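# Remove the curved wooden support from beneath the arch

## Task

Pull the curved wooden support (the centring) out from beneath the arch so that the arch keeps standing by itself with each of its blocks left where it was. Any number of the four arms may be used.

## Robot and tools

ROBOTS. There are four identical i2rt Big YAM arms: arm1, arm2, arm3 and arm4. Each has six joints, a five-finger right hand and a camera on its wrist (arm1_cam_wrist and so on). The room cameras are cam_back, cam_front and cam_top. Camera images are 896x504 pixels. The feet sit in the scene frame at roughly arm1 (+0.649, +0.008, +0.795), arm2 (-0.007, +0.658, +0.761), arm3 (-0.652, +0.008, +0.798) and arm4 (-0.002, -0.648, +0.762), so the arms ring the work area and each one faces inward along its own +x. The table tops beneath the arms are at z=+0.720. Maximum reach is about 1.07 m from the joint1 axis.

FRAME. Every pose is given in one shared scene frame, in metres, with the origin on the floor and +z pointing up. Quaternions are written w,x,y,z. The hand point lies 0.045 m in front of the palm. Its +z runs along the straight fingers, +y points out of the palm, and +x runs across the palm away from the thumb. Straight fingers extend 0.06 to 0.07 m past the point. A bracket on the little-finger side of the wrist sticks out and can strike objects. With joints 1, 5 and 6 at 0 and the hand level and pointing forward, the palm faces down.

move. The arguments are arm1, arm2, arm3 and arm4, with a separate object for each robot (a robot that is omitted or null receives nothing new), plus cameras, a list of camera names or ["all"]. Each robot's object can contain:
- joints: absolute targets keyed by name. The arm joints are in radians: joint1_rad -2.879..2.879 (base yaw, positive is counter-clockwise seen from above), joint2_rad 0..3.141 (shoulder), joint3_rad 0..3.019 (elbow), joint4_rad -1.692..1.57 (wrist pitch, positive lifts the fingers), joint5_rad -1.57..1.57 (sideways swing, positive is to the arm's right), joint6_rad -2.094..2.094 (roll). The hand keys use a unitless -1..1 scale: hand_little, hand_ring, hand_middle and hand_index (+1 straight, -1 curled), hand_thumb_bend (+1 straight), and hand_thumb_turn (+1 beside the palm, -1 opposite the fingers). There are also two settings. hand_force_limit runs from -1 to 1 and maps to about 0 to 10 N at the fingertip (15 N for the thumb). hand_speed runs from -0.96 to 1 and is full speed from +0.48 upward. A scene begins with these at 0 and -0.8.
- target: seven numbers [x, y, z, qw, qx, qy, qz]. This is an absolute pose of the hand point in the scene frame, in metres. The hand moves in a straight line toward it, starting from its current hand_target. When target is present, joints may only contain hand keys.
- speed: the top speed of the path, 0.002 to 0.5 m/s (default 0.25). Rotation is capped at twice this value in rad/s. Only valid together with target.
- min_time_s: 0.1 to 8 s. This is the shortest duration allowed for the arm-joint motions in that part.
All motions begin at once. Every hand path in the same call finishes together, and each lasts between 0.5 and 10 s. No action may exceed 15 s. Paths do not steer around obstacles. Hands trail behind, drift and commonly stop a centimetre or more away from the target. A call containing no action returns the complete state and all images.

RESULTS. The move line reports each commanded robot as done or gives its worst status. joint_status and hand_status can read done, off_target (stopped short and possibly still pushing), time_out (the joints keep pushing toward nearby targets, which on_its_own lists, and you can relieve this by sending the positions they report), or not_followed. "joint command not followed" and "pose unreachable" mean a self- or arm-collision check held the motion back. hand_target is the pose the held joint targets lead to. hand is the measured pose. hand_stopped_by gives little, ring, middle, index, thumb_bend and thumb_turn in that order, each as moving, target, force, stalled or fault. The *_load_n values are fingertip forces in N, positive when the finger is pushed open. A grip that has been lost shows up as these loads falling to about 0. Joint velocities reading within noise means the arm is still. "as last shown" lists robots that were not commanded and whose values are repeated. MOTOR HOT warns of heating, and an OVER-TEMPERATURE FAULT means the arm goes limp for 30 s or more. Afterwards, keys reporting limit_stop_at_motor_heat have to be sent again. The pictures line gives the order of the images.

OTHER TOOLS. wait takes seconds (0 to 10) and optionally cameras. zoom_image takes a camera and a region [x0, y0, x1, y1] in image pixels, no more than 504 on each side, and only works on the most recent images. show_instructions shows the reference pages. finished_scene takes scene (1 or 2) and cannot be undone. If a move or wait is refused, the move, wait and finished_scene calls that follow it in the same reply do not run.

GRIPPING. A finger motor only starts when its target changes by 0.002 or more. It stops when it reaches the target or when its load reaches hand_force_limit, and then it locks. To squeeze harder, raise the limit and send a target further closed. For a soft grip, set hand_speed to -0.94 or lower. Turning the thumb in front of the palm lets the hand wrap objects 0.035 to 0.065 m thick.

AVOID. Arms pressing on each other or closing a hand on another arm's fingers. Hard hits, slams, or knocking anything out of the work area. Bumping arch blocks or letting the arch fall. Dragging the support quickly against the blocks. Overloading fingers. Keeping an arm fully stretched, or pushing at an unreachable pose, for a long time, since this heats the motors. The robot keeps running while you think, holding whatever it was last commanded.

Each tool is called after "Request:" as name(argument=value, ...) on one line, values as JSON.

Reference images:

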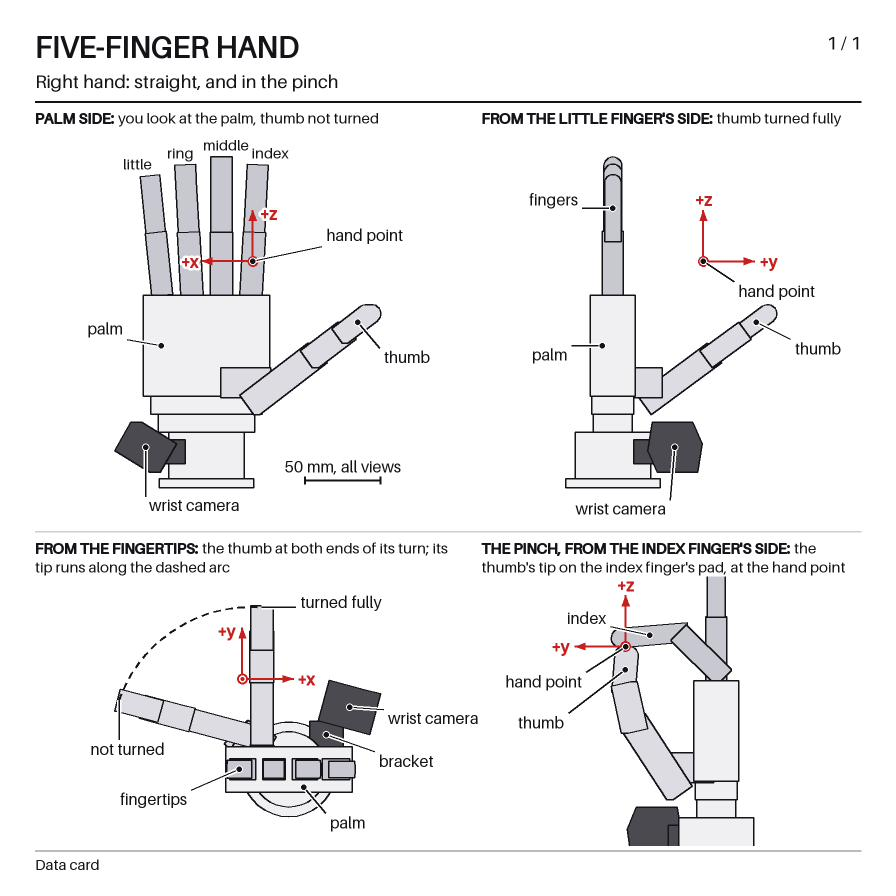

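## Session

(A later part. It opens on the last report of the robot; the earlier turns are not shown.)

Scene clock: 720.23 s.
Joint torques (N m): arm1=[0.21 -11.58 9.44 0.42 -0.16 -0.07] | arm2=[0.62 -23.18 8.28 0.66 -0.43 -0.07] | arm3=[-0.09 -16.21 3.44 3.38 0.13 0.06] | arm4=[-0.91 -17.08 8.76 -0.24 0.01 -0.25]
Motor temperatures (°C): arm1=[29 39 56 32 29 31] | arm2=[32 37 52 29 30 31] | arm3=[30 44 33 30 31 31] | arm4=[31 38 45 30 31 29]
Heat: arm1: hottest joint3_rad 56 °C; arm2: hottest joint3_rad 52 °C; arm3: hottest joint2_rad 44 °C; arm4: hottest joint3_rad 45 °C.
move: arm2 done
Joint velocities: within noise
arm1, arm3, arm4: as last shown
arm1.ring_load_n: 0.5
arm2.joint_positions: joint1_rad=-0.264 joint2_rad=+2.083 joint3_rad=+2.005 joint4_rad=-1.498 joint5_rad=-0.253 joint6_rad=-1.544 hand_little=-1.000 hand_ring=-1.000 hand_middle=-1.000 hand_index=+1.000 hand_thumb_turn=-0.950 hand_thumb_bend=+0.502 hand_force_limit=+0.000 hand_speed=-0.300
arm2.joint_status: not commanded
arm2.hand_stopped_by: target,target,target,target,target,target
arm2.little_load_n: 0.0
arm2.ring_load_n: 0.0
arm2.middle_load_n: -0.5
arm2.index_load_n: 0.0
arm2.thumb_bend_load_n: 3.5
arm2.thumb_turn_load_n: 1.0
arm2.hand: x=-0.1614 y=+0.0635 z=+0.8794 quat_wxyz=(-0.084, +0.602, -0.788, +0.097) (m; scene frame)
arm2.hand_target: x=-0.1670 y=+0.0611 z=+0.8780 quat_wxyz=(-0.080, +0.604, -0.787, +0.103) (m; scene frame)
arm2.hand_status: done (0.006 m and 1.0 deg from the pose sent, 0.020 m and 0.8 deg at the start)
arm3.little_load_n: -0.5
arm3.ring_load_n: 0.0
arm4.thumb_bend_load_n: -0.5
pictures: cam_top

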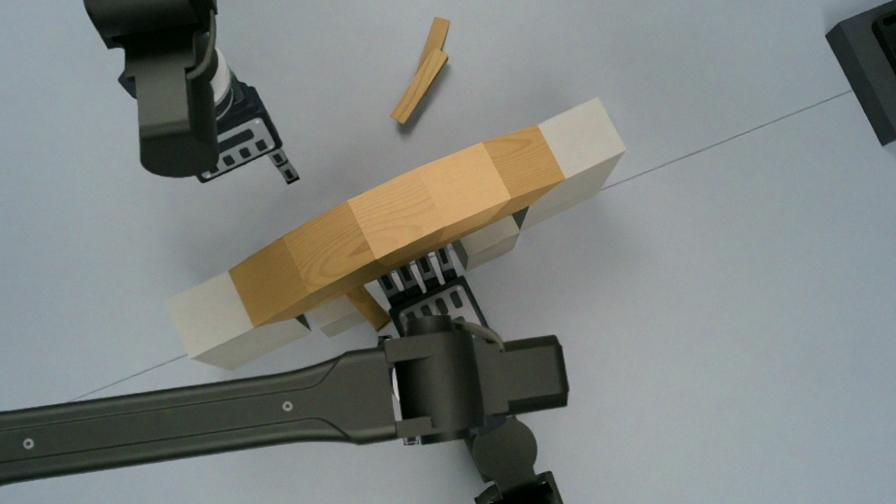

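Request:
move(arm2={"target": [-0.152, 0.064, 0.886, 0.0795, -0.6036, 0.7866, -0.1036], "speed": 0.06}, cameras=["cam_top"])

Request:
zoom_image(camera="cam_top", region=[320, 260, 460, 370])

Scene clock: 725.80 s.
Joint torques (N m): arm1=[-0.15 -11.11 9.47 0.51 -0.18 -0.08] | arm2=[1.96 -25.05 8.24 0.59 -0.43 0.13] | arm3=[0.32 -15.85 3.52 3.43 0.12 0.03] | arm4=[-0.97 -17.03 8.66 -0.24 0 -0.23]
Motor temperatures (°C): arm1=[29 39 56 32 29 31] | arm2=[32 38 51 29 30 31] | arm3=[30 44 33 30 31 31] | arm4=[31 38 45 30 31 29]
Heat: arm1: hottest joint3_rad 56 °C; arm2: hottest joint3_rad 51 °C; arm3: hottest joint2_rad 44 °C; arm4: hottest joint3_rad 45 °C.
move: arm2 off_target
Joint velocities: within noise
arm1, arm3, arm4: as last shown
arm1.ring_load_n: 0.0
arm1.thumb_bend_load_n: 2.0
arm2.joint_positions: joint1_rad=-0.259 joint2_rad=+2.081 joint3_rad=+1.987 joint4_rad=-1.498 joint5_rad=-0.253 joint6_rad=-1.544 hand_little=-1.000 hand_ring=-1.000 hand_middle=-1.000 hand_index=+1.000 hand_thumb_turn=-0.950 hand_thumb_bend=+0.502 hand_force_limit=+0.000 hand_speed=-0.300
arm2.joint_status: not commanded
arm2.hand_stopped_by: target,target,target,target,target,target
arm2.little_load_n: 0.0
arm2.ring_load_n: 0.0
arm2.middle_load_n: -0.5
arm2.index_load_n: 0.0
arm2.thumb_bend_load_n: 3.0
arm2.thumb_turn_load_n: 1.0
arm2.hand: x=-0.1573 y=+0.0682 z=+0.8740 quat_wxyz=(-0.091, +0.603, -0.787, +0.092) (m; scene frame)
arm2.hand_target: x=-0.1519 y=+0.0641 z=+0.8859 quat_wxyz=(-0.080, +0.604, -0.786, +0.104) (m; scene frame)
arm2.hand_status: off_target (0.014 m and 1.9 deg from the pose sent, 0.011 m and 0.9 deg at the start)
arm4.thumb_bend_load_n: 0.0
pictures: cam_top

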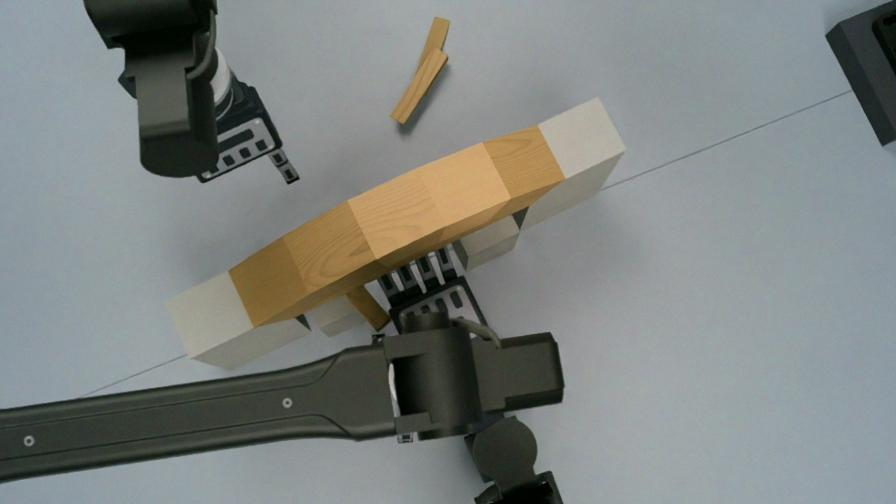

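Scaled by 3.600 from the camera's 896x504 image, which has a finer 1280x720 frame.

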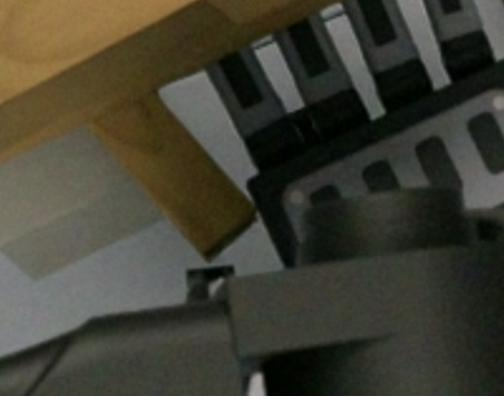

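Request:
move(arm2={"target": [-0.163, 0.058, 0.898, 0.0795, -0.6036, 0.7866, -0.1036], "speed": 0.06})

Request:
move(arm2={"target": [-0.143, 0.058, 0.896, 0.0795, -0.6036, 0.7866, -0.1036], "speed": 0.06}, cameras=["cam_top"])

Request:
zoom_image(camera="cam_top", region=[320, 260, 460, 370])

Scene clock: 744.17 s.
Joint torques (N m): arm1=[-0.21 -11.4 9.51 0.43 -0.18 -0.12] | arm2=[0.67 -23 13.23 -0.46 -0.42 0.01] | arm3=[0.09 -15.44 3.55 3.32 0.14 0.03] | arm4=[-0.67 -16.97 8.8 -0.23 -0.02 -0.22]
Motor temperatures (°C): arm1=[29 39 56 32 29 31] | arm2=[32 40 48 29 30 31] | arm3=[30 44 33 30 31 31] | arm4=[31 38 45 30 31 29]
Heat: arm1: hottest joint3_rad 56 °C; arm2: hottest joint3_rad 48 °C; arm3: hottest joint2_rad 44 °C; arm4: hottest joint3_rad 45 °C.
move: arm2 off_target
Joint velocities: within noise
arm1, arm3, arm4: as last shown
arm1.thumb_bend_load_n: 2.5
arm2.joint_positions: joint1_rad=-0.259 joint2_rad=+2.080 joint3_rad=+2.000 joint4_rad=-1.518 joint5_rad=-0.253 joint6_rad=-1.544 hand_little=-1.000 hand_ring=-1.000 hand_middle=-1.000 hand_index=+1.000 hand_thumb_turn=-0.950 hand_thumb_bend=+0.502 hand_force_limit=+0.000 hand_speed=-0.300
arm2.joint_status: not commanded
arm2.hand_stopped_by: target,target,target,target,target,target
arm2.little_load_n: 0.0
arm2.ring_load_n: 0.0
arm2.middle_load_n: -0.5
arm2.index_load_n: 0.0
arm2.thumb_bend_load_n: 3.0
arm2.thumb_turn_load_n: 1.0
arm2.hand: x=-0.1571 y=+0.0695 z=+0.8798 quat_wxyz=(-0.093, +0.603, -0.788, +0.090) (m; scene frame)
arm2.hand_target: x=-0.1627 y=+0.0588 z=+0.8981 quat_wxyz=(-0.079, +0.604, -0.786, +0.104) (m; scene frame)
arm2.hand_status: off_target (0.022 m and 2.2 deg from the pose sent, 0.027 m and 1.9 deg at the start)
arm3.ring_load_n: -0.5
pictures: none

Scene clock: 745.13 s.
Joint torques (N m): arm1=[0.5 -11.52 9.37 0.54 -0.19 -0.09] | arm2=[2.73 -24.35 10.58 0.32 -0.45 0.21] | arm3=[-0.21 -15.62 3.33 3.36 0.13 0.06] | arm4=[-1.14 -17.2 8.76 -0.14 -0.01 -0.24]
Motor temperatures (°C): arm1=[29 39 56 32 29 31] | arm2=[32 41 48 29 30 31] | arm3=[30 44 33 30 31 31] | arm4=[31 38 45 30 31 29]
Heat: arm1: hottest joint3_rad 56 °C; arm2: hottest joint3_rad 48 °C; arm3: hottest joint2_rad 44 °C; arm4: hottest joint3_rad 45 °C.
move: arm2 off_target
Joint velocities: within noise
arm1, arm3, arm4: as last shown
arm2.joint_positions: joint1_rad=-0.251 joint2_rad=+2.080 joint3_rad=+2.000 joint4_rad=-1.518 joint5_rad=-0.253 joint6_rad=-1.536 hand_little=-1.000 hand_ring=-1.000 hand_middle=-1.000 hand_index=+1.000 hand_thumb_turn=-0.950 hand_thumb_bend=+0.502 hand_force_limit=+0.000 hand_speed=-0.300
arm2.joint_status: not commanded
arm2.hand_stopped_by: target,target,target,target,target,target
arm2.little_load_n: 0.0
arm2.ring_load_n: 0.0
arm2.middle_load_n: -0.5
arm2.index_load_n: -1.5
arm2.thumb_bend_load_n: 3.5
arm2.thumb_turn_load_n: 1.0
arm2.hand: x=-0.1522 y=+0.0688 z=+0.8799 quat_wxyz=(-0.094, +0.602, -0.788, +0.089) (m; scene frame)
arm2.hand_target: x=-0.1428 y=+0.0585 z=+0.8961 quat_wxyz=(-0.080, +0.604, -0.786, +0.104) (m; scene frame)
arm2.hand_status: off_target (0.021 m and 2.3 deg from the pose sent, 0.024 m and 2.2 deg at the start)
arm4.thumb_bend_load_n: -0.5
pictures: cam_top

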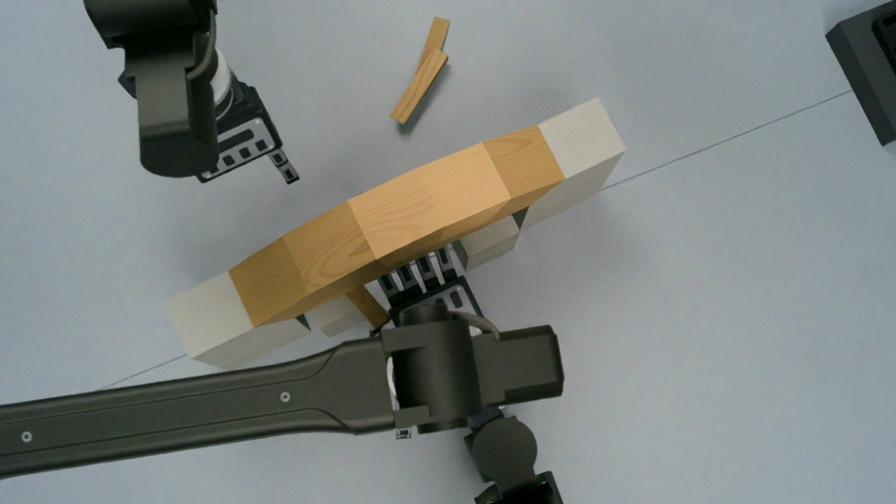

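Scaled by 3.600 from the camera's 896x504 image, which has a finer 1280x720 frame.

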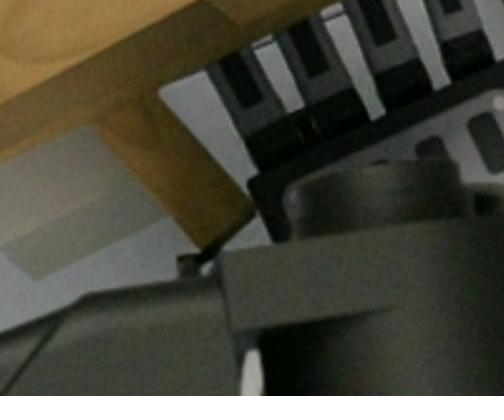

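Request:
move(arm2={"target": [-0.150, 0.050, 0.901, 0.0795, -0.6036, 0.7866, -0.1036], "speed": 0.06}, cameras=["cam_top"])

Request:
zoom_image(camera="cam_top", region=[320, 260, 460, 370])

Scene clock: 751.67 s.
Joint torques (N m): arm1=[0.32 -11.46 9.42 0.43 -0.19 -0.06] | arm2=[2.14 -22.01 13.6 -0.31 -0.42 0.13] | arm3=[0.09 -15.97 3.56 3.33 0.14 0.06] | arm4=[-0.91 -17.14 8.83 -0.13 -0.03 -0.24]
Motor temperatures (°C): arm1=[29 39 56 32 29 31] | arm2=[32 41 48 29 30 31] | arm3=[30 44 33 30 31 31] | arm4=[31 38 45 30 31 29]
Heat: arm1: hottest joint3_rad 56 °C; arm2: hottest joint3_rad 48 °C; arm3: hottest joint2_rad 44 °C; arm4: hottest joint3_rad 45 °C.
move: arm2 off_target
Joint velocities: within noise
arm1, arm3, arm4: as last shown
arm2.joint_positions: joint1_rad=-0.251 joint2_rad=+2.083 joint3_rad=+2.027 joint4_rad=-1.531 joint5_rad=-0.253 joint6_rad=-1.535 hand_little=-1.000 hand_ring=-1.000 hand_middle=-1.000 hand_index=+1.000 hand_thumb_turn=-0.950 hand_thumb_bend=+0.502 hand_force_limit=+0.000 hand_speed=-0.300
arm2.joint_status: not commanded
arm2.hand_stopped_by: target,target,target,target,target,target
arm2.little_load_n: 0.0
arm2.ring_load_n: 0.0
arm2.middle_load_n: -0.5
arm2.index_load_n: -1.5
arm2.thumb_bend_load_n: 3.0
arm2.thumb_turn_load_n: 1.0
arm2.hand: x=-0.1533 y=+0.0642 z=+0.8883 quat_wxyz=(-0.089, +0.603, -0.788, +0.093) (m; scene frame)
arm2.hand_target: x=-0.1497 y=+0.0508 z=+0.9009 quat_wxyz=(-0.079, +0.604, -0.786, +0.104) (m; scene frame)
arm2.hand_status: off_target (0.019 m and 1.6 deg from the pose sent, 0.028 m and 2.3 deg at the start)
arm4.thumb_bend_load_n: 0.0
pictures: cam_top

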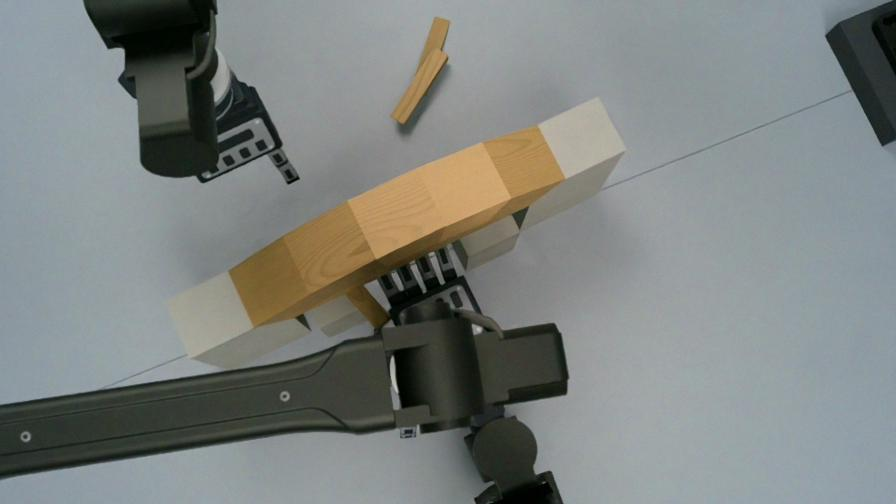

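Scaled by 3.600 from the camera's 896x504 image, which has a finer 1280x720 frame.

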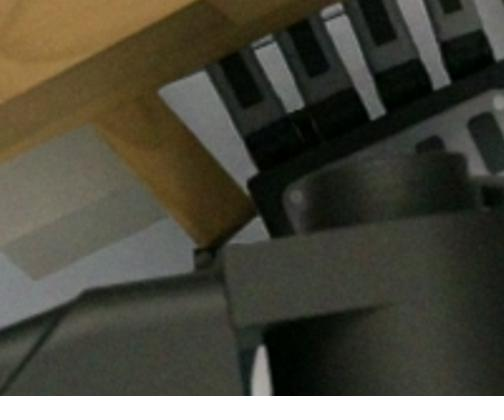

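Request:
move(arm2={"target": [-0.128, 0.050, 0.899, 0.0795, -0.6036, 0.7866, -0.1036], "speed": 0.06}, cameras=["cam_top"])

Request:
zoom_image(camera="cam_top", region=[320, 260, 460, 370])

Scene clock: 758.13 s.
Joint torques (N m): arm1=[0.09 -10.87 9.46 0.5 -0.21 -0.08] | arm2=[4.37 -23.53 10.76 0.46 -0.72 0.3] | arm3=[-0.09 -16.15 3.44 3.29 0.14 0.05] | arm4=[-1.2 -16.85 8.8 -0.25 0.01 -0.23]
Motor temperatures (°C): arm1=[29 39 55 32 29 31] | arm2=[32 41 49 29 30 31] | arm3=[30 44 33 30 31 31] | arm4=[31 38 45 30 31 29]
Heat: arm1: hottest joint3_rad 55 °C; arm2: hottest joint3_rad 49 °C; arm3: hottest joint2_rad 44 °C; arm4: hottest joint3_rad 45 °C.
move: arm2 off_target
Joint velocities: within noise
arm1, arm3, arm4: as last shown
arm2.joint_positions: joint1_rad=-0.242 joint2_rad=+2.083 joint3_rad=+2.027 joint4_rad=-1.531 joint5_rad=-0.245 joint6_rad=-1.520 hand_little=-1.000 hand_ring=-1.000 hand_middle=-1.000 hand_index=+1.000 hand_thumb_turn=-0.950 hand_thumb_bend=+0.502 hand_force_limit=+0.000 hand_speed=-0.300
arm2.joint_status: not commanded
arm2.hand_stopped_by: target,target,target,target,target,target
arm2.little_load_n: 0.0
arm2.ring_load_n: 0.0
arm2.middle_load_n: -0.5
arm2.index_load_n: -4.0
arm2.thumb_bend_load_n: 3.5
arm2.thumb_turn_load_n: 1.0
arm2.hand: x=-0.1487 y=+0.0640 z=+0.8887 quat_wxyz=(-0.087, +0.600, -0.790, +0.089) (m; scene frame)
arm2.hand_target: x=-0.1280 y=+0.0509 z=+0.8991 quat_wxyz=(-0.080, +0.604, -0.786, +0.104) (m; scene frame)
arm2.hand_status: off_target (0.027 m and 2.0 deg from the pose sent, 0.031 m and 1.6 deg at the start)
arm3.thumb_turn_load_n: 0.5
pictures: cam_top

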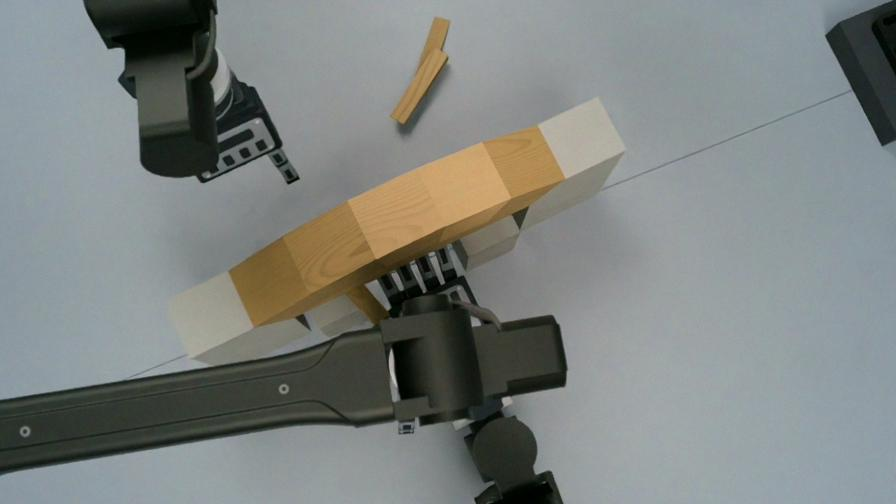

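Scaled by 3.600 from the camera's 896x504 image, which has a finer 1280x720 frame.

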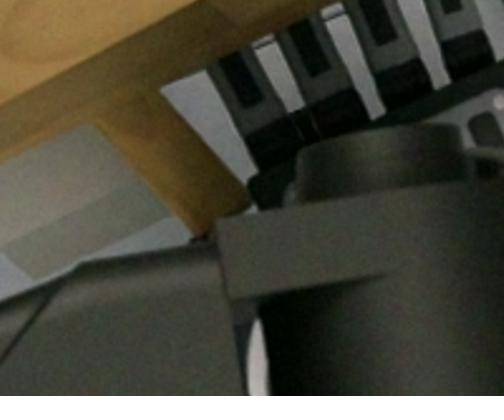

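Request:
move(arm2={"target": [-0.114, 0.052, 0.899, 0.0795, -0.6036, 0.7866, -0.1036], "speed": 0.06}, cameras=["cam_top"])

Request:
zoom_image(camera="cam_top", region=[320, 260, 460, 370])

Scene clock: 763.97 s.
Joint torques (N m): arm1=[0.38 -11.11 9.25 0.39 -0.15 -0.03] | arm2=[4.54 -24.64 8.65 0.65 -0.92 0.33] | arm3=[0.5 -15.79 3.47 3.3 0.15 0.05] | arm4=[-0.91 -16.91 8.77 -0.25 0 -0.24]
Motor temperatures (°C): arm1=[29 39 55 32 29 31] | arm2=[32 41 49 29 30 31] | arm3=[30 44 33 30 31 31] | arm4=[31 38 45 30 31 29]
Heat: arm1: hottest joint3_rad 55 °C; arm2: hottest joint3_rad 49 °C; arm3: hottest joint2_rad 44 °C; arm4: hottest joint3_rad 45 °C.
move: arm2 off_target
Joint velocities: within noise
arm1.joint_positions: joint1_rad=-0.280 joint2_rad=+1.663 joint3_rad=+1.373 joint4_rad=-1.046 joint5_rad=-0.070 joint6_rad=-0.295 hand_little=-1.000 hand_ring=-1.000 hand_middle=-1.000 hand_index=+1.000 hand_thumb_turn=-0.949 hand_thumb_bend=+0.501 hand_force_limit=+0.000 hand_speed=+0.000
arm1.joint_status: not commanded
arm1.hand_stopped_by: target,target,target,target,target,target
arm1.little_load_n: 0.0
arm1.ring_load_n: 0.0
arm1.middle_load_n: -1.0
arm1.index_load_n: 0.0
arm1.thumb_bend_load_n: 2.5
arm1.thumb_turn_load_n: 5.0
arm1.hand: x=+0.1685 y=+0.0964 z=+0.9134 quat_wxyz=(+0.083, -0.676, -0.726, +0.092) (m; scene frame)
arm1.hand_target: x=+0.1699 y=+0.1000 z=+0.9200 quat_wxyz=(+0.089, -0.673, -0.728, +0.096) (m; scene frame)
arm1.hand_status: not commanded
arm2.joint_positions: joint1_rad=-0.226 joint2_rad=+2.081 joint3_rad=+2.027 joint4_rad=-1.521 joint5_rad=-0.239 joint6_rad=-1.501 hand_little=-1.000 hand_ring=-1.000 hand_middle=-1.000 hand_index=+1.000 hand_thumb_turn=-0.950 hand_thumb_bend=+0.502 hand_force_limit=+0.000 hand_speed=-0.300
arm2.joint_status: not commanded
arm2.hand_stopped_by: target,target,target,target,target,target
arm2.little_load_n: 0.0
arm2.ring_load_n: 0.0
arm2.middle_load_n: -1.0
arm2.index_load_n: -5.0
arm2.thumb_bend_load_n: 3.0
arm2.thumb_turn_load_n: 0.5
arm2.hand: x=-0.1399 y=+0.0603 z=+0.8895 quat_wxyz=(-0.083, +0.600, -0.790, +0.089) (m; scene frame)
arm2.hand_target: x=-0.1142 y=+0.0527 z=+0.8991 quat_wxyz=(-0.080, +0.604, -0.786, +0.104) (m; scene frame)
arm2.hand_status: off_target (0.029 m and 1.8 deg from the pose sent, 0.038 m and 2.0 deg at the start)
arm3.joint_positions: joint1_rad=-0.020 joint2_rad=+2.089 joint3_rad=+0.768 joint4_rad=+1.372 joint5_rad=-0.100 joint6_rad=+0.009 hand_little=+1.000 hand_ring=+1.000 hand_middle=+1.000 hand_index=+1.000 hand_thumb_turn=-1.000 hand_thumb_bend=+0.000 hand_force_limit=+0.000 hand_speed=+0.000
arm3.joint_status: not commanded
arm3.hand_stopped_by: target,target,target,target,target,target
arm3.little_load_n: -0.5
arm3.ring_load_n: -0.5
arm3.middle_load_n: -0.5
arm3.index_load_n: 0.0
arm3.thumb_bend_load_n: 0.0
arm3.thumb_turn_load_n: 0.0
arm3.hand: x=-0.0210 y=+0.0340 z=+0.8017 quat_wxyz=(-0.527, +0.503, -0.475, +0.493) (m; scene frame)
arm3.hand_target: x=-0.0123 y=+0.0390 z=+0.8411 quat_wxyz=(-0.548, +0.485, -0.452, +0.511) (m; scene frame)
arm3.hand_status: not commanded
arm4.joint_positions: joint1_rad=-0.740 joint2_rad=+1.615 joint3_rad=+1.613 joint4_rad=-1.528 joint5_rad=-0.001 joint6_rad=+0.718 hand_little=-1.000 hand_ring=-1.000 hand_middle=+0.020 hand_index=-0.010 hand_thumb_turn=-1.000 hand_thumb_bend=+0.900 hand_force_limit=+0.000 hand_speed=-0.600
arm4.joint_status: not commanded
arm4.hand_stopped_by: target,target,target,target,target,target
arm4.little_load_n: 0.0
arm4.ring_load_n: 0.0
arm4.middle_load_n: 0.0
arm4.index_load_n: 0.0
arm4.thumb_bend_load_n: 0.0
arm4.thumb_turn_load_n: 0.0
arm4.hand: x=+0.2611 y=-0.2529 z=+1.0055 quat_wxyz=(-0.028, +0.752, -0.658, -0.001) (m; scene frame)
arm4.hand_target: x=+0.2587 y=-0.2637 z=+1.0076 quat_wxyz=(-0.022, +0.756, -0.654, -0.001) (m; scene frame)
arm4.hand_status: not commanded
pictures: cam_top

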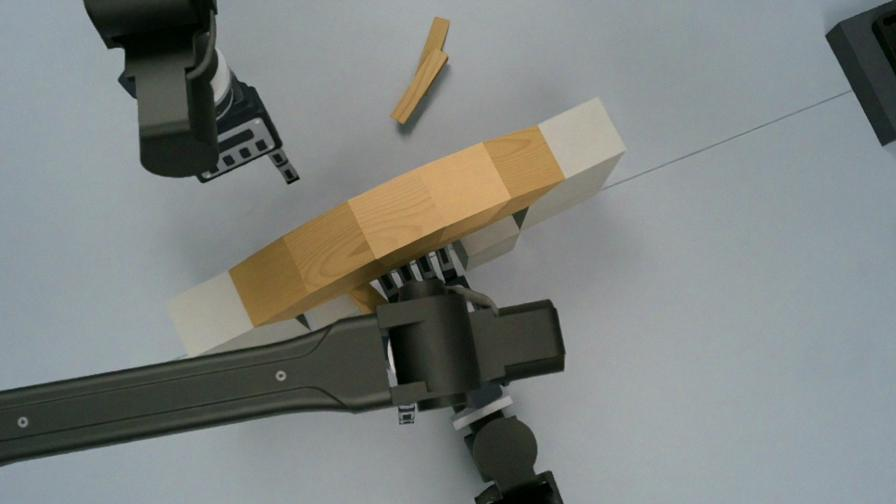

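Scaled by 3.600 from the camera's 896x504 image, which has a finer 1280x720 frame.

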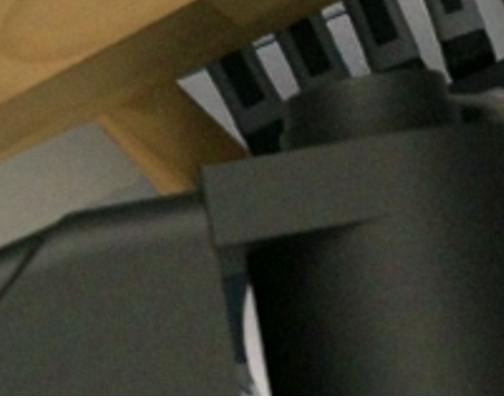

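Request:
move(arm2={"target": [-0.098, 0.058, 0.899, 0.0795, -0.6036, 0.7866, -0.1036], "speed": 0.06}, cameras=["cam_top", "cam_front"])

Request:
zoom_image(camera="cam_top", region=[320, 260, 460, 370])

Request:
zoom_image(camera="cam_front", region=[440, 250, 600, 350])

Scene clock: 769.47 s.
Joint torques (N m): arm1=[0.03 -11.58 9.24 0.49 -0.18 -0.08] | arm2=[4.54 -24.53 8.12 0.55 -0.88 0.27] | arm3=[0.38 -15.91 3.56 3.32 0.11 0.04] | arm4=[-1.03 -17.08 8.76 -0.21 -0.04 -0.25]
Motor temperatures (°C): arm1=[29 39 55 32 29 31] | arm2=[32 42 48 29 30 31] | arm3=[30 44 33 30 31 31] | arm4=[31 38 45 30 31 29]
Heat: arm1: hottest joint3_rad 55 °C; arm2: hottest joint3_rad 48 °C; arm3: hottest joint2_rad 44 °C; arm4: hottest joint3_rad 45 °C.
move: arm2 off_target
Joint velocities: within noise
arm1, arm3, arm4: as last shown
arm1.middle_load_n: -0.5
arm1.thumb_bend_load_n: 2.0
arm2.joint_positions: joint1_rad=-0.201 joint2_rad=+2.057 joint3_rad=+1.989 joint4_rad=-1.495 joint5_rad=-0.239 joint6_rad=-1.475 hand_little=-1.000 hand_ring=-1.000 hand_middle=-1.000 hand_index=+1.000 hand_thumb_turn=-0.950 hand_thumb_bend=+0.502 hand_force_limit=+0.000 hand_speed=-0.300
arm2.joint_status: not commanded
arm2.hand_stopped_by: target,target,target,target,target,target
arm2.little_load_n: 0.0
arm2.ring_load_n: 0.0
arm2.middle_load_n: -0.5
arm2.index_load_n: -4.5
arm2.thumb_bend_load_n: 3.0
arm2.thumb_turn_load_n: 1.0
arm2.hand: x=-0.1232 y=+0.0627 z=+0.8894 quat_wxyz=(-0.081, +0.600, -0.790, +0.091) (m; scene frame)
arm2.hand_target: x=-0.0984 y=+0.0585 z=+0.8989 quat_wxyz=(-0.080, +0.604, -0.786, +0.104) (m; scene frame)
arm2.hand_status: off_target (0.027 m and 1.6 deg from the pose sent, 0.043 m and 1.8 deg at the start)
arm3.little_load_n: -1.0
arm3.index_load_n: -0.5
pictures: cam_front, cam_top

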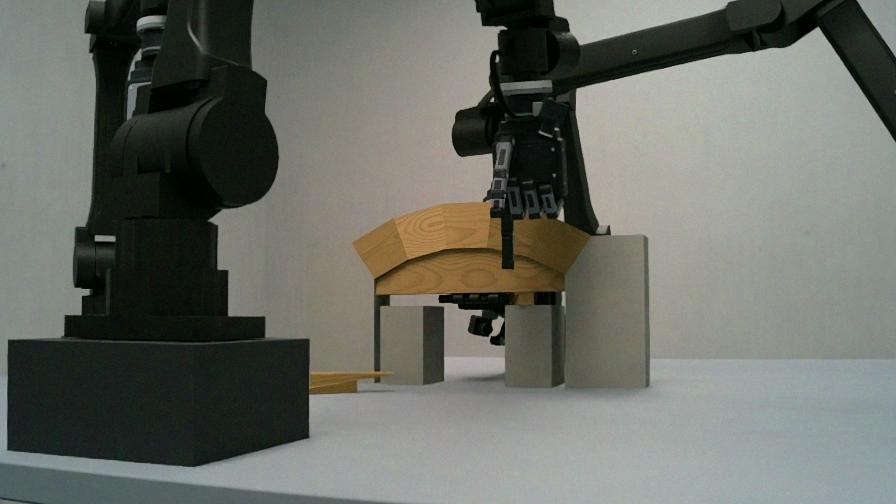

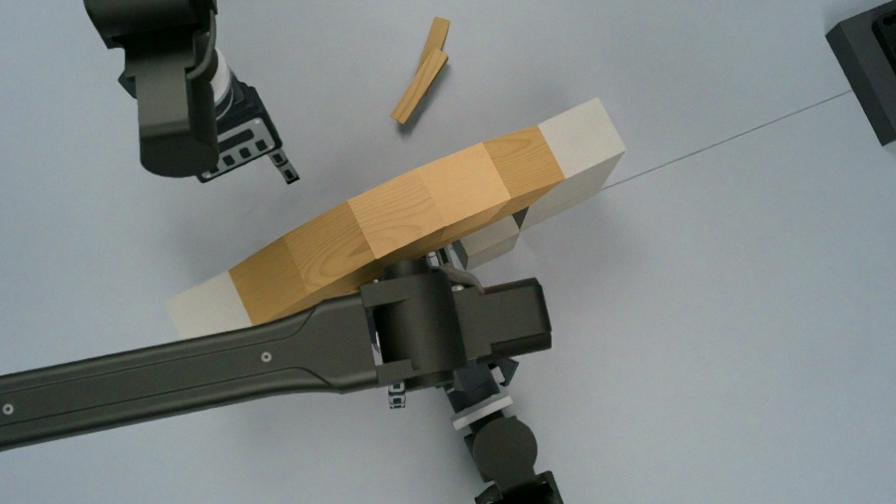

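Scaled by 3.600 from the camera's 896x504 image, which has a finer 1280x720 frame.

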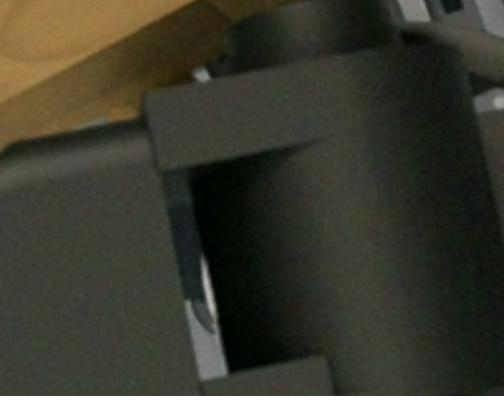

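Scaled by 3.150 from the camera's 896x504 image, which has a finer 1280x720 frame.

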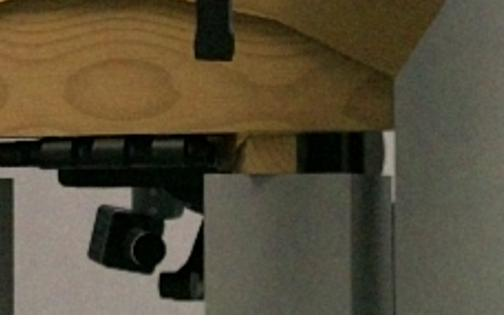

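Request:
move(arm2={"target": [-0.080, 0.058, 0.900, 0.0795, -0.6036, 0.7866, -0.1036], "speed": 0.06}, cameras=["cam_top", "cam_front"])

Request:
zoom_image(camera="cam_front", region=[440, 250, 600, 350])

Request:
zoom_image(camera="cam_top", region=[240, 180, 420, 320])

Scene clock: 777.40 s.
Joint torques (N m): arm1=[0.44 -11.16 9.36 0.53 -0.17 -0.07] | arm2=[5.3 -24.53 8.25 0.61 -0.97 0.33] | arm3=[0.26 -15.85 3.55 3.32 0.1 0.04] | arm4=[-0.91 -17.03 8.7 -0.16 -0.01 -0.21]
Motor temperatures (°C): arm1=[29 39 55 32 29 31] | arm2=[32 43 48 29 31 31] | arm3=[30 44 33 30 31 31] | arm4=[31 38 45 30 31 29]
Heat: arm1: hottest joint3_rad 55 °C; arm2: hottest joint3_rad 48 °C; arm3: hottest joint2_rad 44 °C; arm4: hottest joint3_rad 45 °C.
move: arm2 off_target
Joint velocities: within noise
arm1, arm3, arm4: as last shown
arm1.middle_load_n: -1.0
arm1.thumb_bend_load_n: 2.5
arm1.thumb_turn_load_n: 4.5
arm2.joint_positions: joint1_rad=-0.180 joint2_rad=+2.048 joint3_rad=+1.974 joint4_rad=-1.486 joint5_rad=-0.236 joint6_rad=-1.450 hand_little=-1.000 hand_ring=-1.000 hand_middle=-1.000 hand_index=+1.000 hand_thumb_turn=-0.950 hand_thumb_bend=+0.502 hand_force_limit=+0.000 hand_speed=-0.300
arm2.joint_status: not commanded
arm2.hand_stopped_by: target,target,target,target,target,target
arm2.little_load_n: 0.0
arm2.ring_load_n: 0.0
arm2.middle_load_n: -1.0
arm2.index_load_n: -5.5
arm2.thumb_bend_load_n: 3.5
arm2.thumb_turn_load_n: 1.0
arm2.hand: x=-0.1099 y=+0.0638 z=+0.8898 quat_wxyz=(-0.080, +0.599, -0.792, +0.089) (m; scene frame)
arm2.hand_target: x=-0.0805 y=+0.0588 z=+0.9000 quat_wxyz=(-0.080, +0.604, -0.786, +0.103) (m; scene frame)
arm2.hand_status: off_target (0.032 m and 1.8 deg from the pose sent, 0.045 m and 1.6 deg at the start)
arm3.index_load_n: 0.0
arm3.thumb_bend_load_n: 0.5
arm4.little_load_n: 0.5
pictures: cam_front, cam_top

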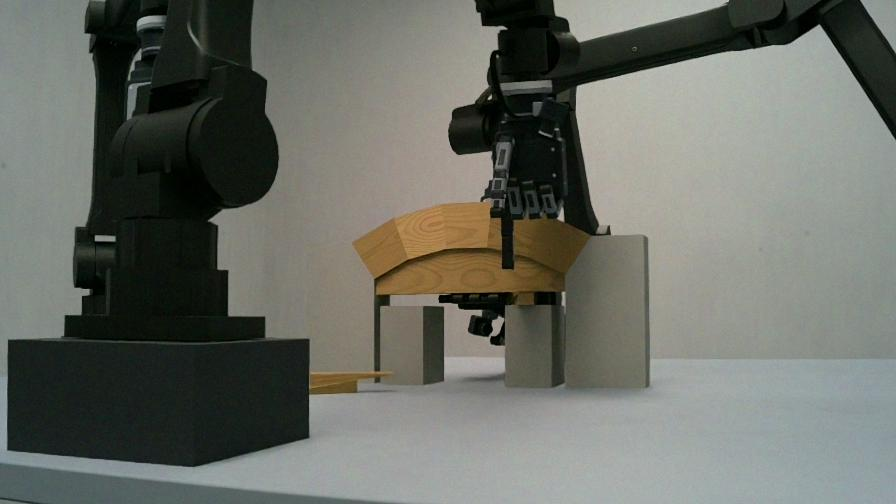

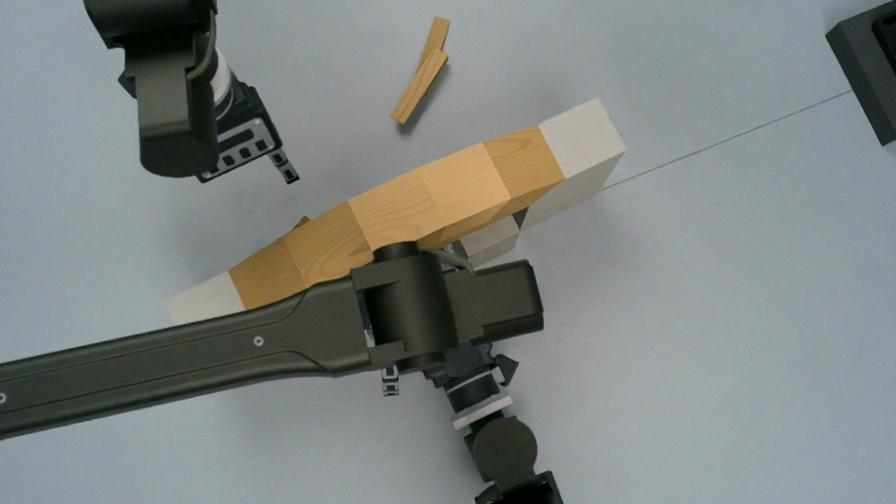

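Scaled by 3.150 from the camera's 896x504 image, which has a finer 1280x720 frame.

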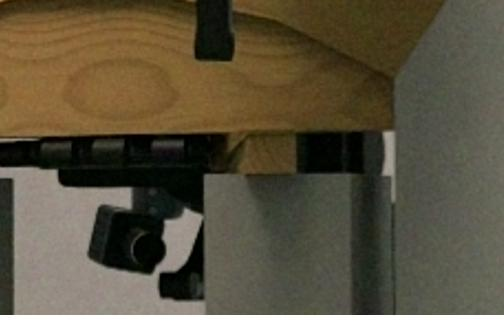

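Scaled by 2.800 from the camera's 896x504 image, which has a finer 1280x720 frame.

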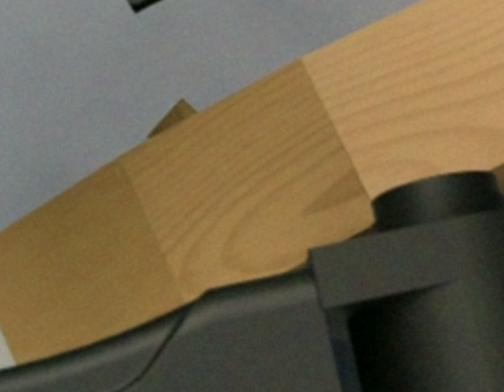

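Request:
move(arm2={"target": [-0.069, 0.060, 0.900, 0.0795, -0.6036, 0.7866, -0.1036], "speed": 0.06}, cameras=["cam_top", "cam_front"])

Request:
zoom_image(camera="cam_top", region=[240, 180, 420, 320])

Request:
zoom_image(camera="cam_front", region=[440, 180, 600, 350])

Scene clock: 790.13 s.
Joint torques (N m): arm1=[0.67 -11.4 9.32 0.49 -0.19 -0.06] | arm2=[5.54 -24.35 8.17 0.59 -1 0.35] | arm3=[-0.26 -15.68 3.44 3.28 0.08 0.05] | arm4=[-0.97 -16.85 8.7 -0.18 -0.01 -0.23]
Motor temperatures (°C): arm1=[29 39 55 32 29 31] | arm2=[32 44 47 29 31 31] | arm3=[30 44 33 30 31 31] | arm4=[31 38 45 30 31 29]
Heat: arm1: hottest joint3_rad 55 °C; arm2: hottest joint3_rad 47 °C; arm3: hottest joint2_rad 44 °C; arm4: hottest joint3_rad 45 °C.
move: arm2 off_target
Joint velocities: within noise
arm1, arm3, arm4: as last shown
arm1.ring_load_n: 0.5
arm1.thumb_bend_load_n: 2.0
arm1.thumb_turn_load_n: 5.0
arm2.joint_positions: joint1_rad=-0.167 joint2_rad=+2.038 joint3_rad=+1.958 joint4_rad=-1.475 joint5_rad=-0.234 joint6_rad=-1.434 hand_little=-1.000 hand_ring=-1.000 hand_middle=-1.000 hand_index=+1.000 hand_thumb_turn=-0.950 hand_thumb_bend=+0.502 hand_force_limit=+0.000 hand_speed=-0.300
arm2.joint_status: not commanded
arm2.hand_stopped_by: target,target,target,target,target,target
arm2.little_load_n: 0.5
arm2.ring_load_n: 0.0
arm2.middle_load_n: -0.5
arm2.index_load_n: -5.5
arm2.thumb_bend_load_n: 3.5
arm2.thumb_turn_load_n: 1.0
arm2.hand: x=-0.1018 y=+0.0654 z=+0.8897 quat_wxyz=(-0.080, +0.598, -0.793, +0.089) (m; scene frame)
arm2.hand_target: x=-0.0696 y=+0.0609 z=+0.8997 quat_wxyz=(-0.080, +0.604, -0.786, +0.103) (m; scene frame)
arm2.hand_status: off_target (0.035 m and 1.9 deg from the pose sent, 0.042 m and 1.8 deg at the start)
arm3.joint_positions: joint1_rad=-0.020 joint2_rad=+2.089 joint3_rad=+0.768 joint4_rad=+1.372 joint5_rad=-0.100 joint6_rad=+0.010 hand_little=+1.000 hand_ring=+1.000 hand_middle=+1.000 hand_index=+1.000 hand_thumb_turn=-1.000 hand_thumb_bend=+0.000 hand_force_limit=+0.000 hand_speed=+0.000
arm3.thumb_bend_load_n: 0.0
arm4.little_load_n: 0.0
pictures: cam_front, cam_top

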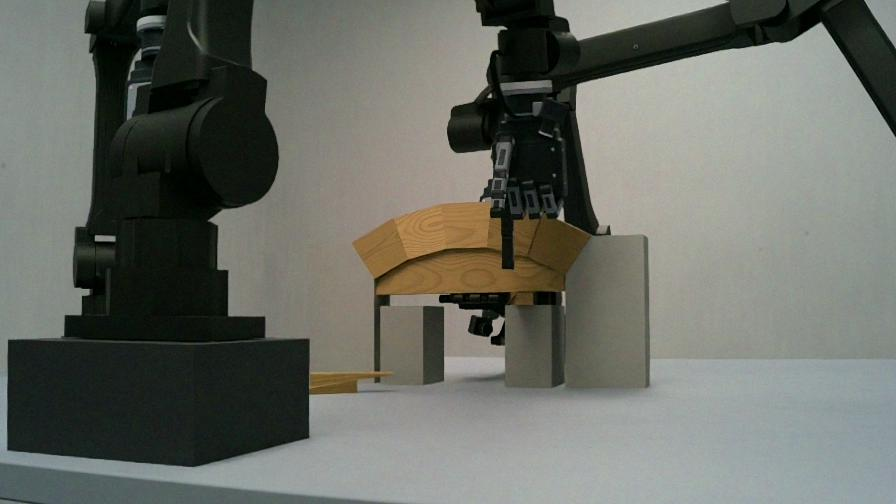

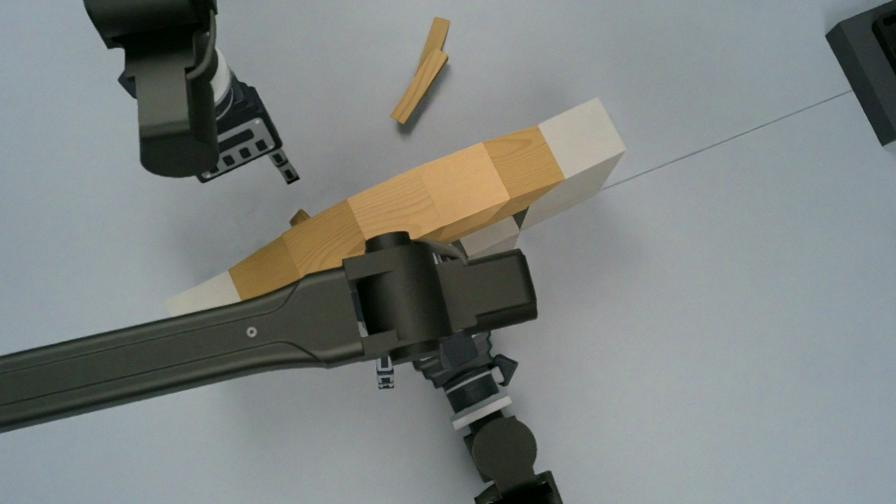

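Scaled by 2.800 from the camera's 896x504 image, which has a finer 1280x720 frame.

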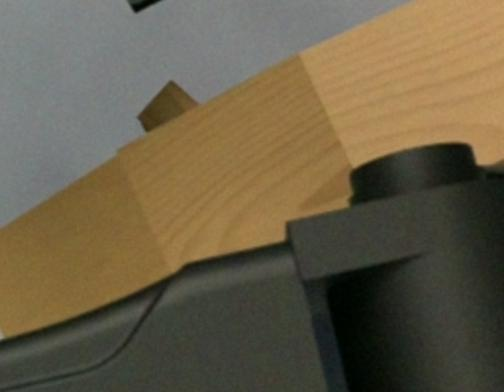

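Scaled by 2.965 from the camera's 896x504 image, which has a finer 1280x720 frame.

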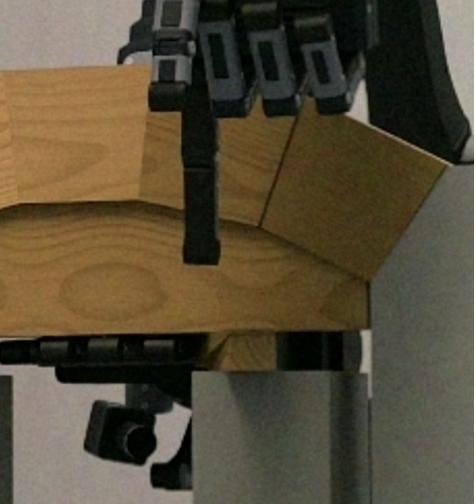

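Request:
move(arm2={"target": [-0.140, 0.062, 0.93, 0.0795, -0.6036, 0.7866, -0.1036], "speed": 0.15}, arm1={"joints": {"joint1_rad": -0.45, "joint2_rad": 1.05, "joint3_rad": 1.15, "joint4_rad": -1.25}, "min_time_s": 3}, cameras=["cam_top"])

Request:
move(arm2={"joints": {"joint1_rad": -0.15, "joint2_rad": 1.45, "joint3_rad": 1.6, "joint4_rad": -1.66, "joint5_rad": 0.0, "hand_little": -1, "hand_middle": 0.0, "hand_index": 0.0}, "min_time_s": 2.5}, cameras=["cam_top", "cam_front"])

Request:
zoom_image(camera="cam_top", region=[240, 180, 480, 340])

Scene clock: 817.33 s.
Joint torques (N m): arm1=[-0.03 -4.31 9.98 0.14 -0.15 -0.04] | arm2=[1.44 -21.66 13.37 -0.4 -0.44 -0.07] | arm3=[0.03 -16.03 3.45 3.37 0.12 0.04] | arm4=[-0.97 -16.73 8.81 -0.13 -0.02 -0.27]
Motor temperatures (°C): arm1=[29 39 55 32 29 31] | arm2=[32 42 46 29 31 31] | arm3=[30 44 33 30 31 31] | arm4=[31 38 45 30 31 29]
Heat: arm1: hottest joint3_rad 55 °C; arm2: hottest joint3_rad 46 °C; arm3: hottest joint2_rad 44 °C; arm4: hottest joint3_rad 45 °C.
move: arm1 done; arm2 off_target
Joint velocities: within noise
arm1.joint_positions: joint1_rad=-0.441 joint2_rad=+1.061 joint3_rad=+1.150 joint4_rad=-1.233 joint5_rad=-0.070 joint6_rad=-0.295 hand_little=-1.000 hand_ring=-1.000 hand_middle=-1.000 hand_index=+1.000 hand_thumb_turn=-0.949 hand_thumb_bend=+0.501 hand_force_limit=+0.000 hand_speed=+0.000
arm1.joint_status: all done
arm1.hand_stopped_by: target,target,target,target,target,target
arm1.little_load_n: 0.0
arm1.ring_load_n: 0.0
arm1.middle_load_n: -1.0
arm1.index_load_n: 0.0
arm1.thumb_bend_load_n: 2.5
arm1.thumb_turn_load_n: 5.0
arm1.hand: x=+0.3382 y=+0.1112 z=+1.0536 quat_wxyz=(+0.176, -0.718, -0.661, +0.125) (m; scene frame)
arm1.hand_target: x=+0.3449 y=+0.1119 z=+1.0557 quat_wxyz=(+0.173, -0.717, -0.664, +0.123) (m; scene frame)
arm1.hand_status: not commanded
arm2.joint_positions: joint1_rad=-0.231 joint2_rad=+2.038 joint3_rad=+2.031 joint4_rad=-1.572 joint5_rad=-0.252 joint6_rad=-1.502 hand_little=-1.000 hand_ring=-1.000 hand_middle=-1.000 hand_index=+1.000 hand_thumb_turn=-0.950 hand_thumb_bend=+0.502 hand_force_limit=+0.000 hand_speed=-0.300
arm2.joint_status: not commanded
arm2.hand_stopped_by: target,target,target,target,target,target
arm2.little_load_n: 0.0
arm2.ring_load_n: 0.0
arm2.middle_load_n: -0.5
arm2.index_load_n: 0.0
arm2.thumb_bend_load_n: 3.5
arm2.thumb_turn_load_n: 1.0
arm2.hand: x=-0.1379 y=+0.0739 z=+0.9178 quat_wxyz=(-0.088, +0.598, -0.791, +0.093) (m; scene frame)
arm2.hand_target: x=-0.1398 y=+0.0626 z=+0.9302 quat_wxyz=(-0.079, +0.604, -0.786, +0.104) (m; scene frame)
arm2.hand_status: off_target (0.017 m and 1.8 deg from the pose sent, 0.056 m and 1.9 deg at the start)
arm3, arm4: as last shown
arm3.middle_load_n: 0.0
arm4.thumb_bend_load_n: -0.5
pictures: cam_top

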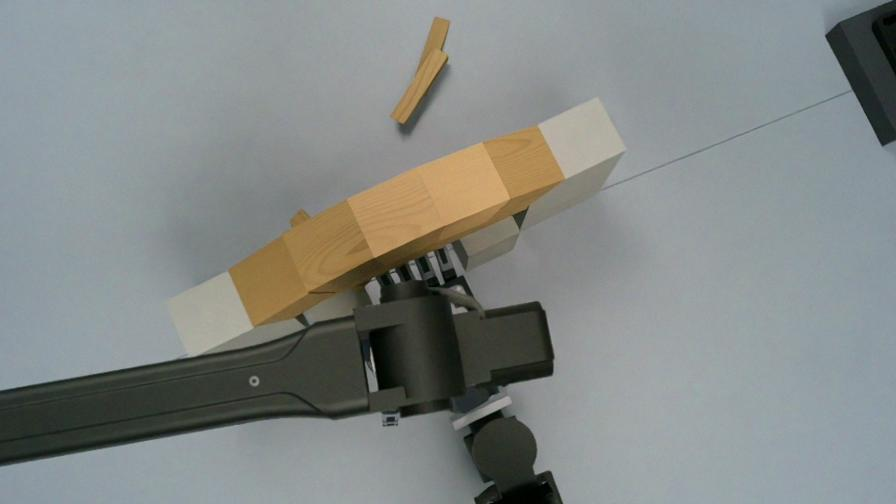

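Scene clock: 820.47 s.
Joint torques (N m): arm1=[0.09 -4.42 10.09 0.24 -0.18 -0.09] | arm2=[2.14 -13.8 8.44 -0.27 0.1 -0.09] | arm3=[0.15 -15.74 3.6 3.38 0.13 0.05] | arm4=[-0.85 -17.03 8.79 -0.14 -0.02 -0.22]
Motor temperatures (°C): arm1=[29 39 54 32 29 31] | arm2=[32 42 46 29 31 31] | arm3=[30 44 33 30 31 31] | arm4=[31 38 45 30 31 29]
Heat: arm1: hottest joint3_rad 54 °C; arm2: hottest joint3_rad 46 °C; arm3: hottest joint2_rad 44 °C; arm4: hottest joint3_rad 45 °C.
move: arm2 off_target
Joint velocities: within noise
arm1, arm3, arm4: as last shown
arm1.ring_load_n: 0.5
arm1.thumb_bend_load_n: 2.0
arm2.joint_positions: joint1_rad=-0.159 joint2_rad=+1.458 joint3_rad=+1.603 joint4_rad=-1.647 joint5_rad=-0.004 joint6_rad=-1.502 hand_little=-1.000 hand_ring=-1.000 hand_middle=-0.820 hand_index=+0.000 hand_thumb_turn=-0.950 hand_thumb_bend=+0.503 hand_force_limit=+0.000 hand_speed=-0.300
arm2.joint_status: hand_middle off_target (ended at -0.820, target +0.000); the others done
arm2.hand_stopped_by: target,target,stalled,target,target,target
arm2.little_load_n: 0.0
arm2.ring_load_n: 0.0
arm2.middle_load_n: -13.5
arm2.index_load_n: 0.0
arm2.thumb_bend_load_n: 8.0
arm2.thumb_turn_load_n: 3.5
arm2.hand: x=-0.1199 y=+0.2600 z=+1.0584 quat_wxyz=(+0.021, +0.632, -0.775, +0.026) (m; scene frame)
arm2.hand_target: x=-0.1169 y=+0.2641 z=+1.0609 quat_wxyz=(+0.019, +0.639, -0.768, +0.021) (m; scene frame)
arm2.hand_status: not commanded
arm3.middle_load_n: -0.5
arm4.middle_load_n: 0.5
arm4.thumb_bend_load_n: 0.0
pictures: cam_front, cam_top

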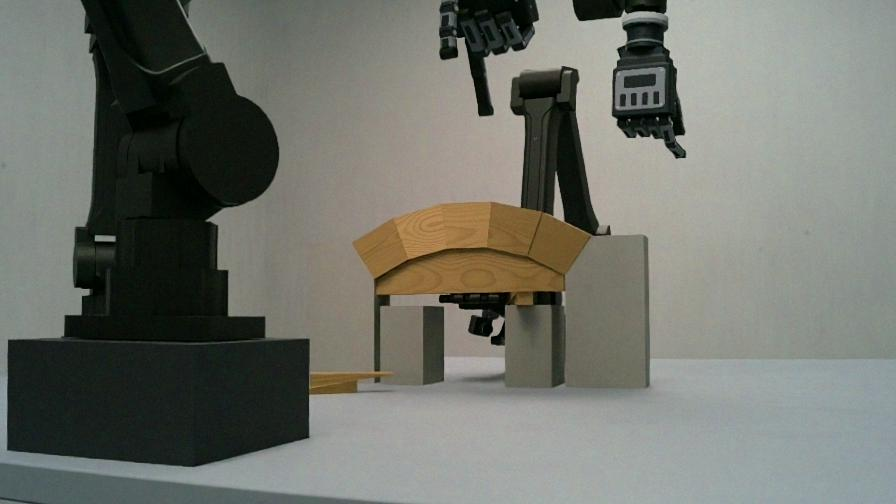

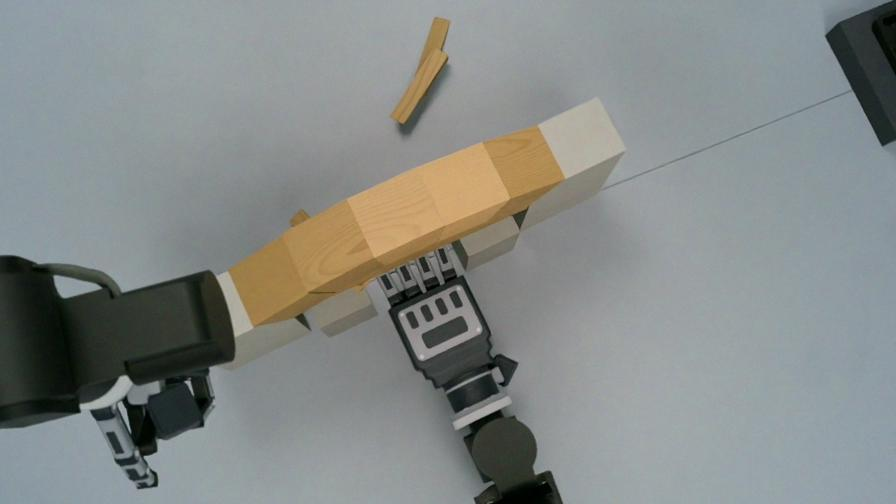

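Scaled by 2.100 from the camera's 896x504 image, which has a finer 1280x720 frame.

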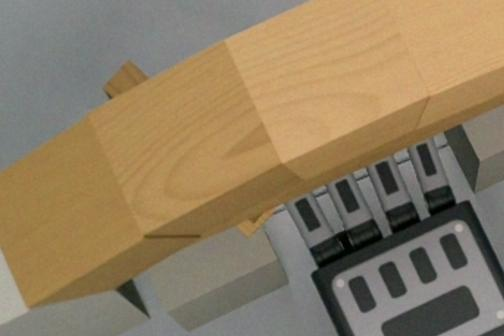

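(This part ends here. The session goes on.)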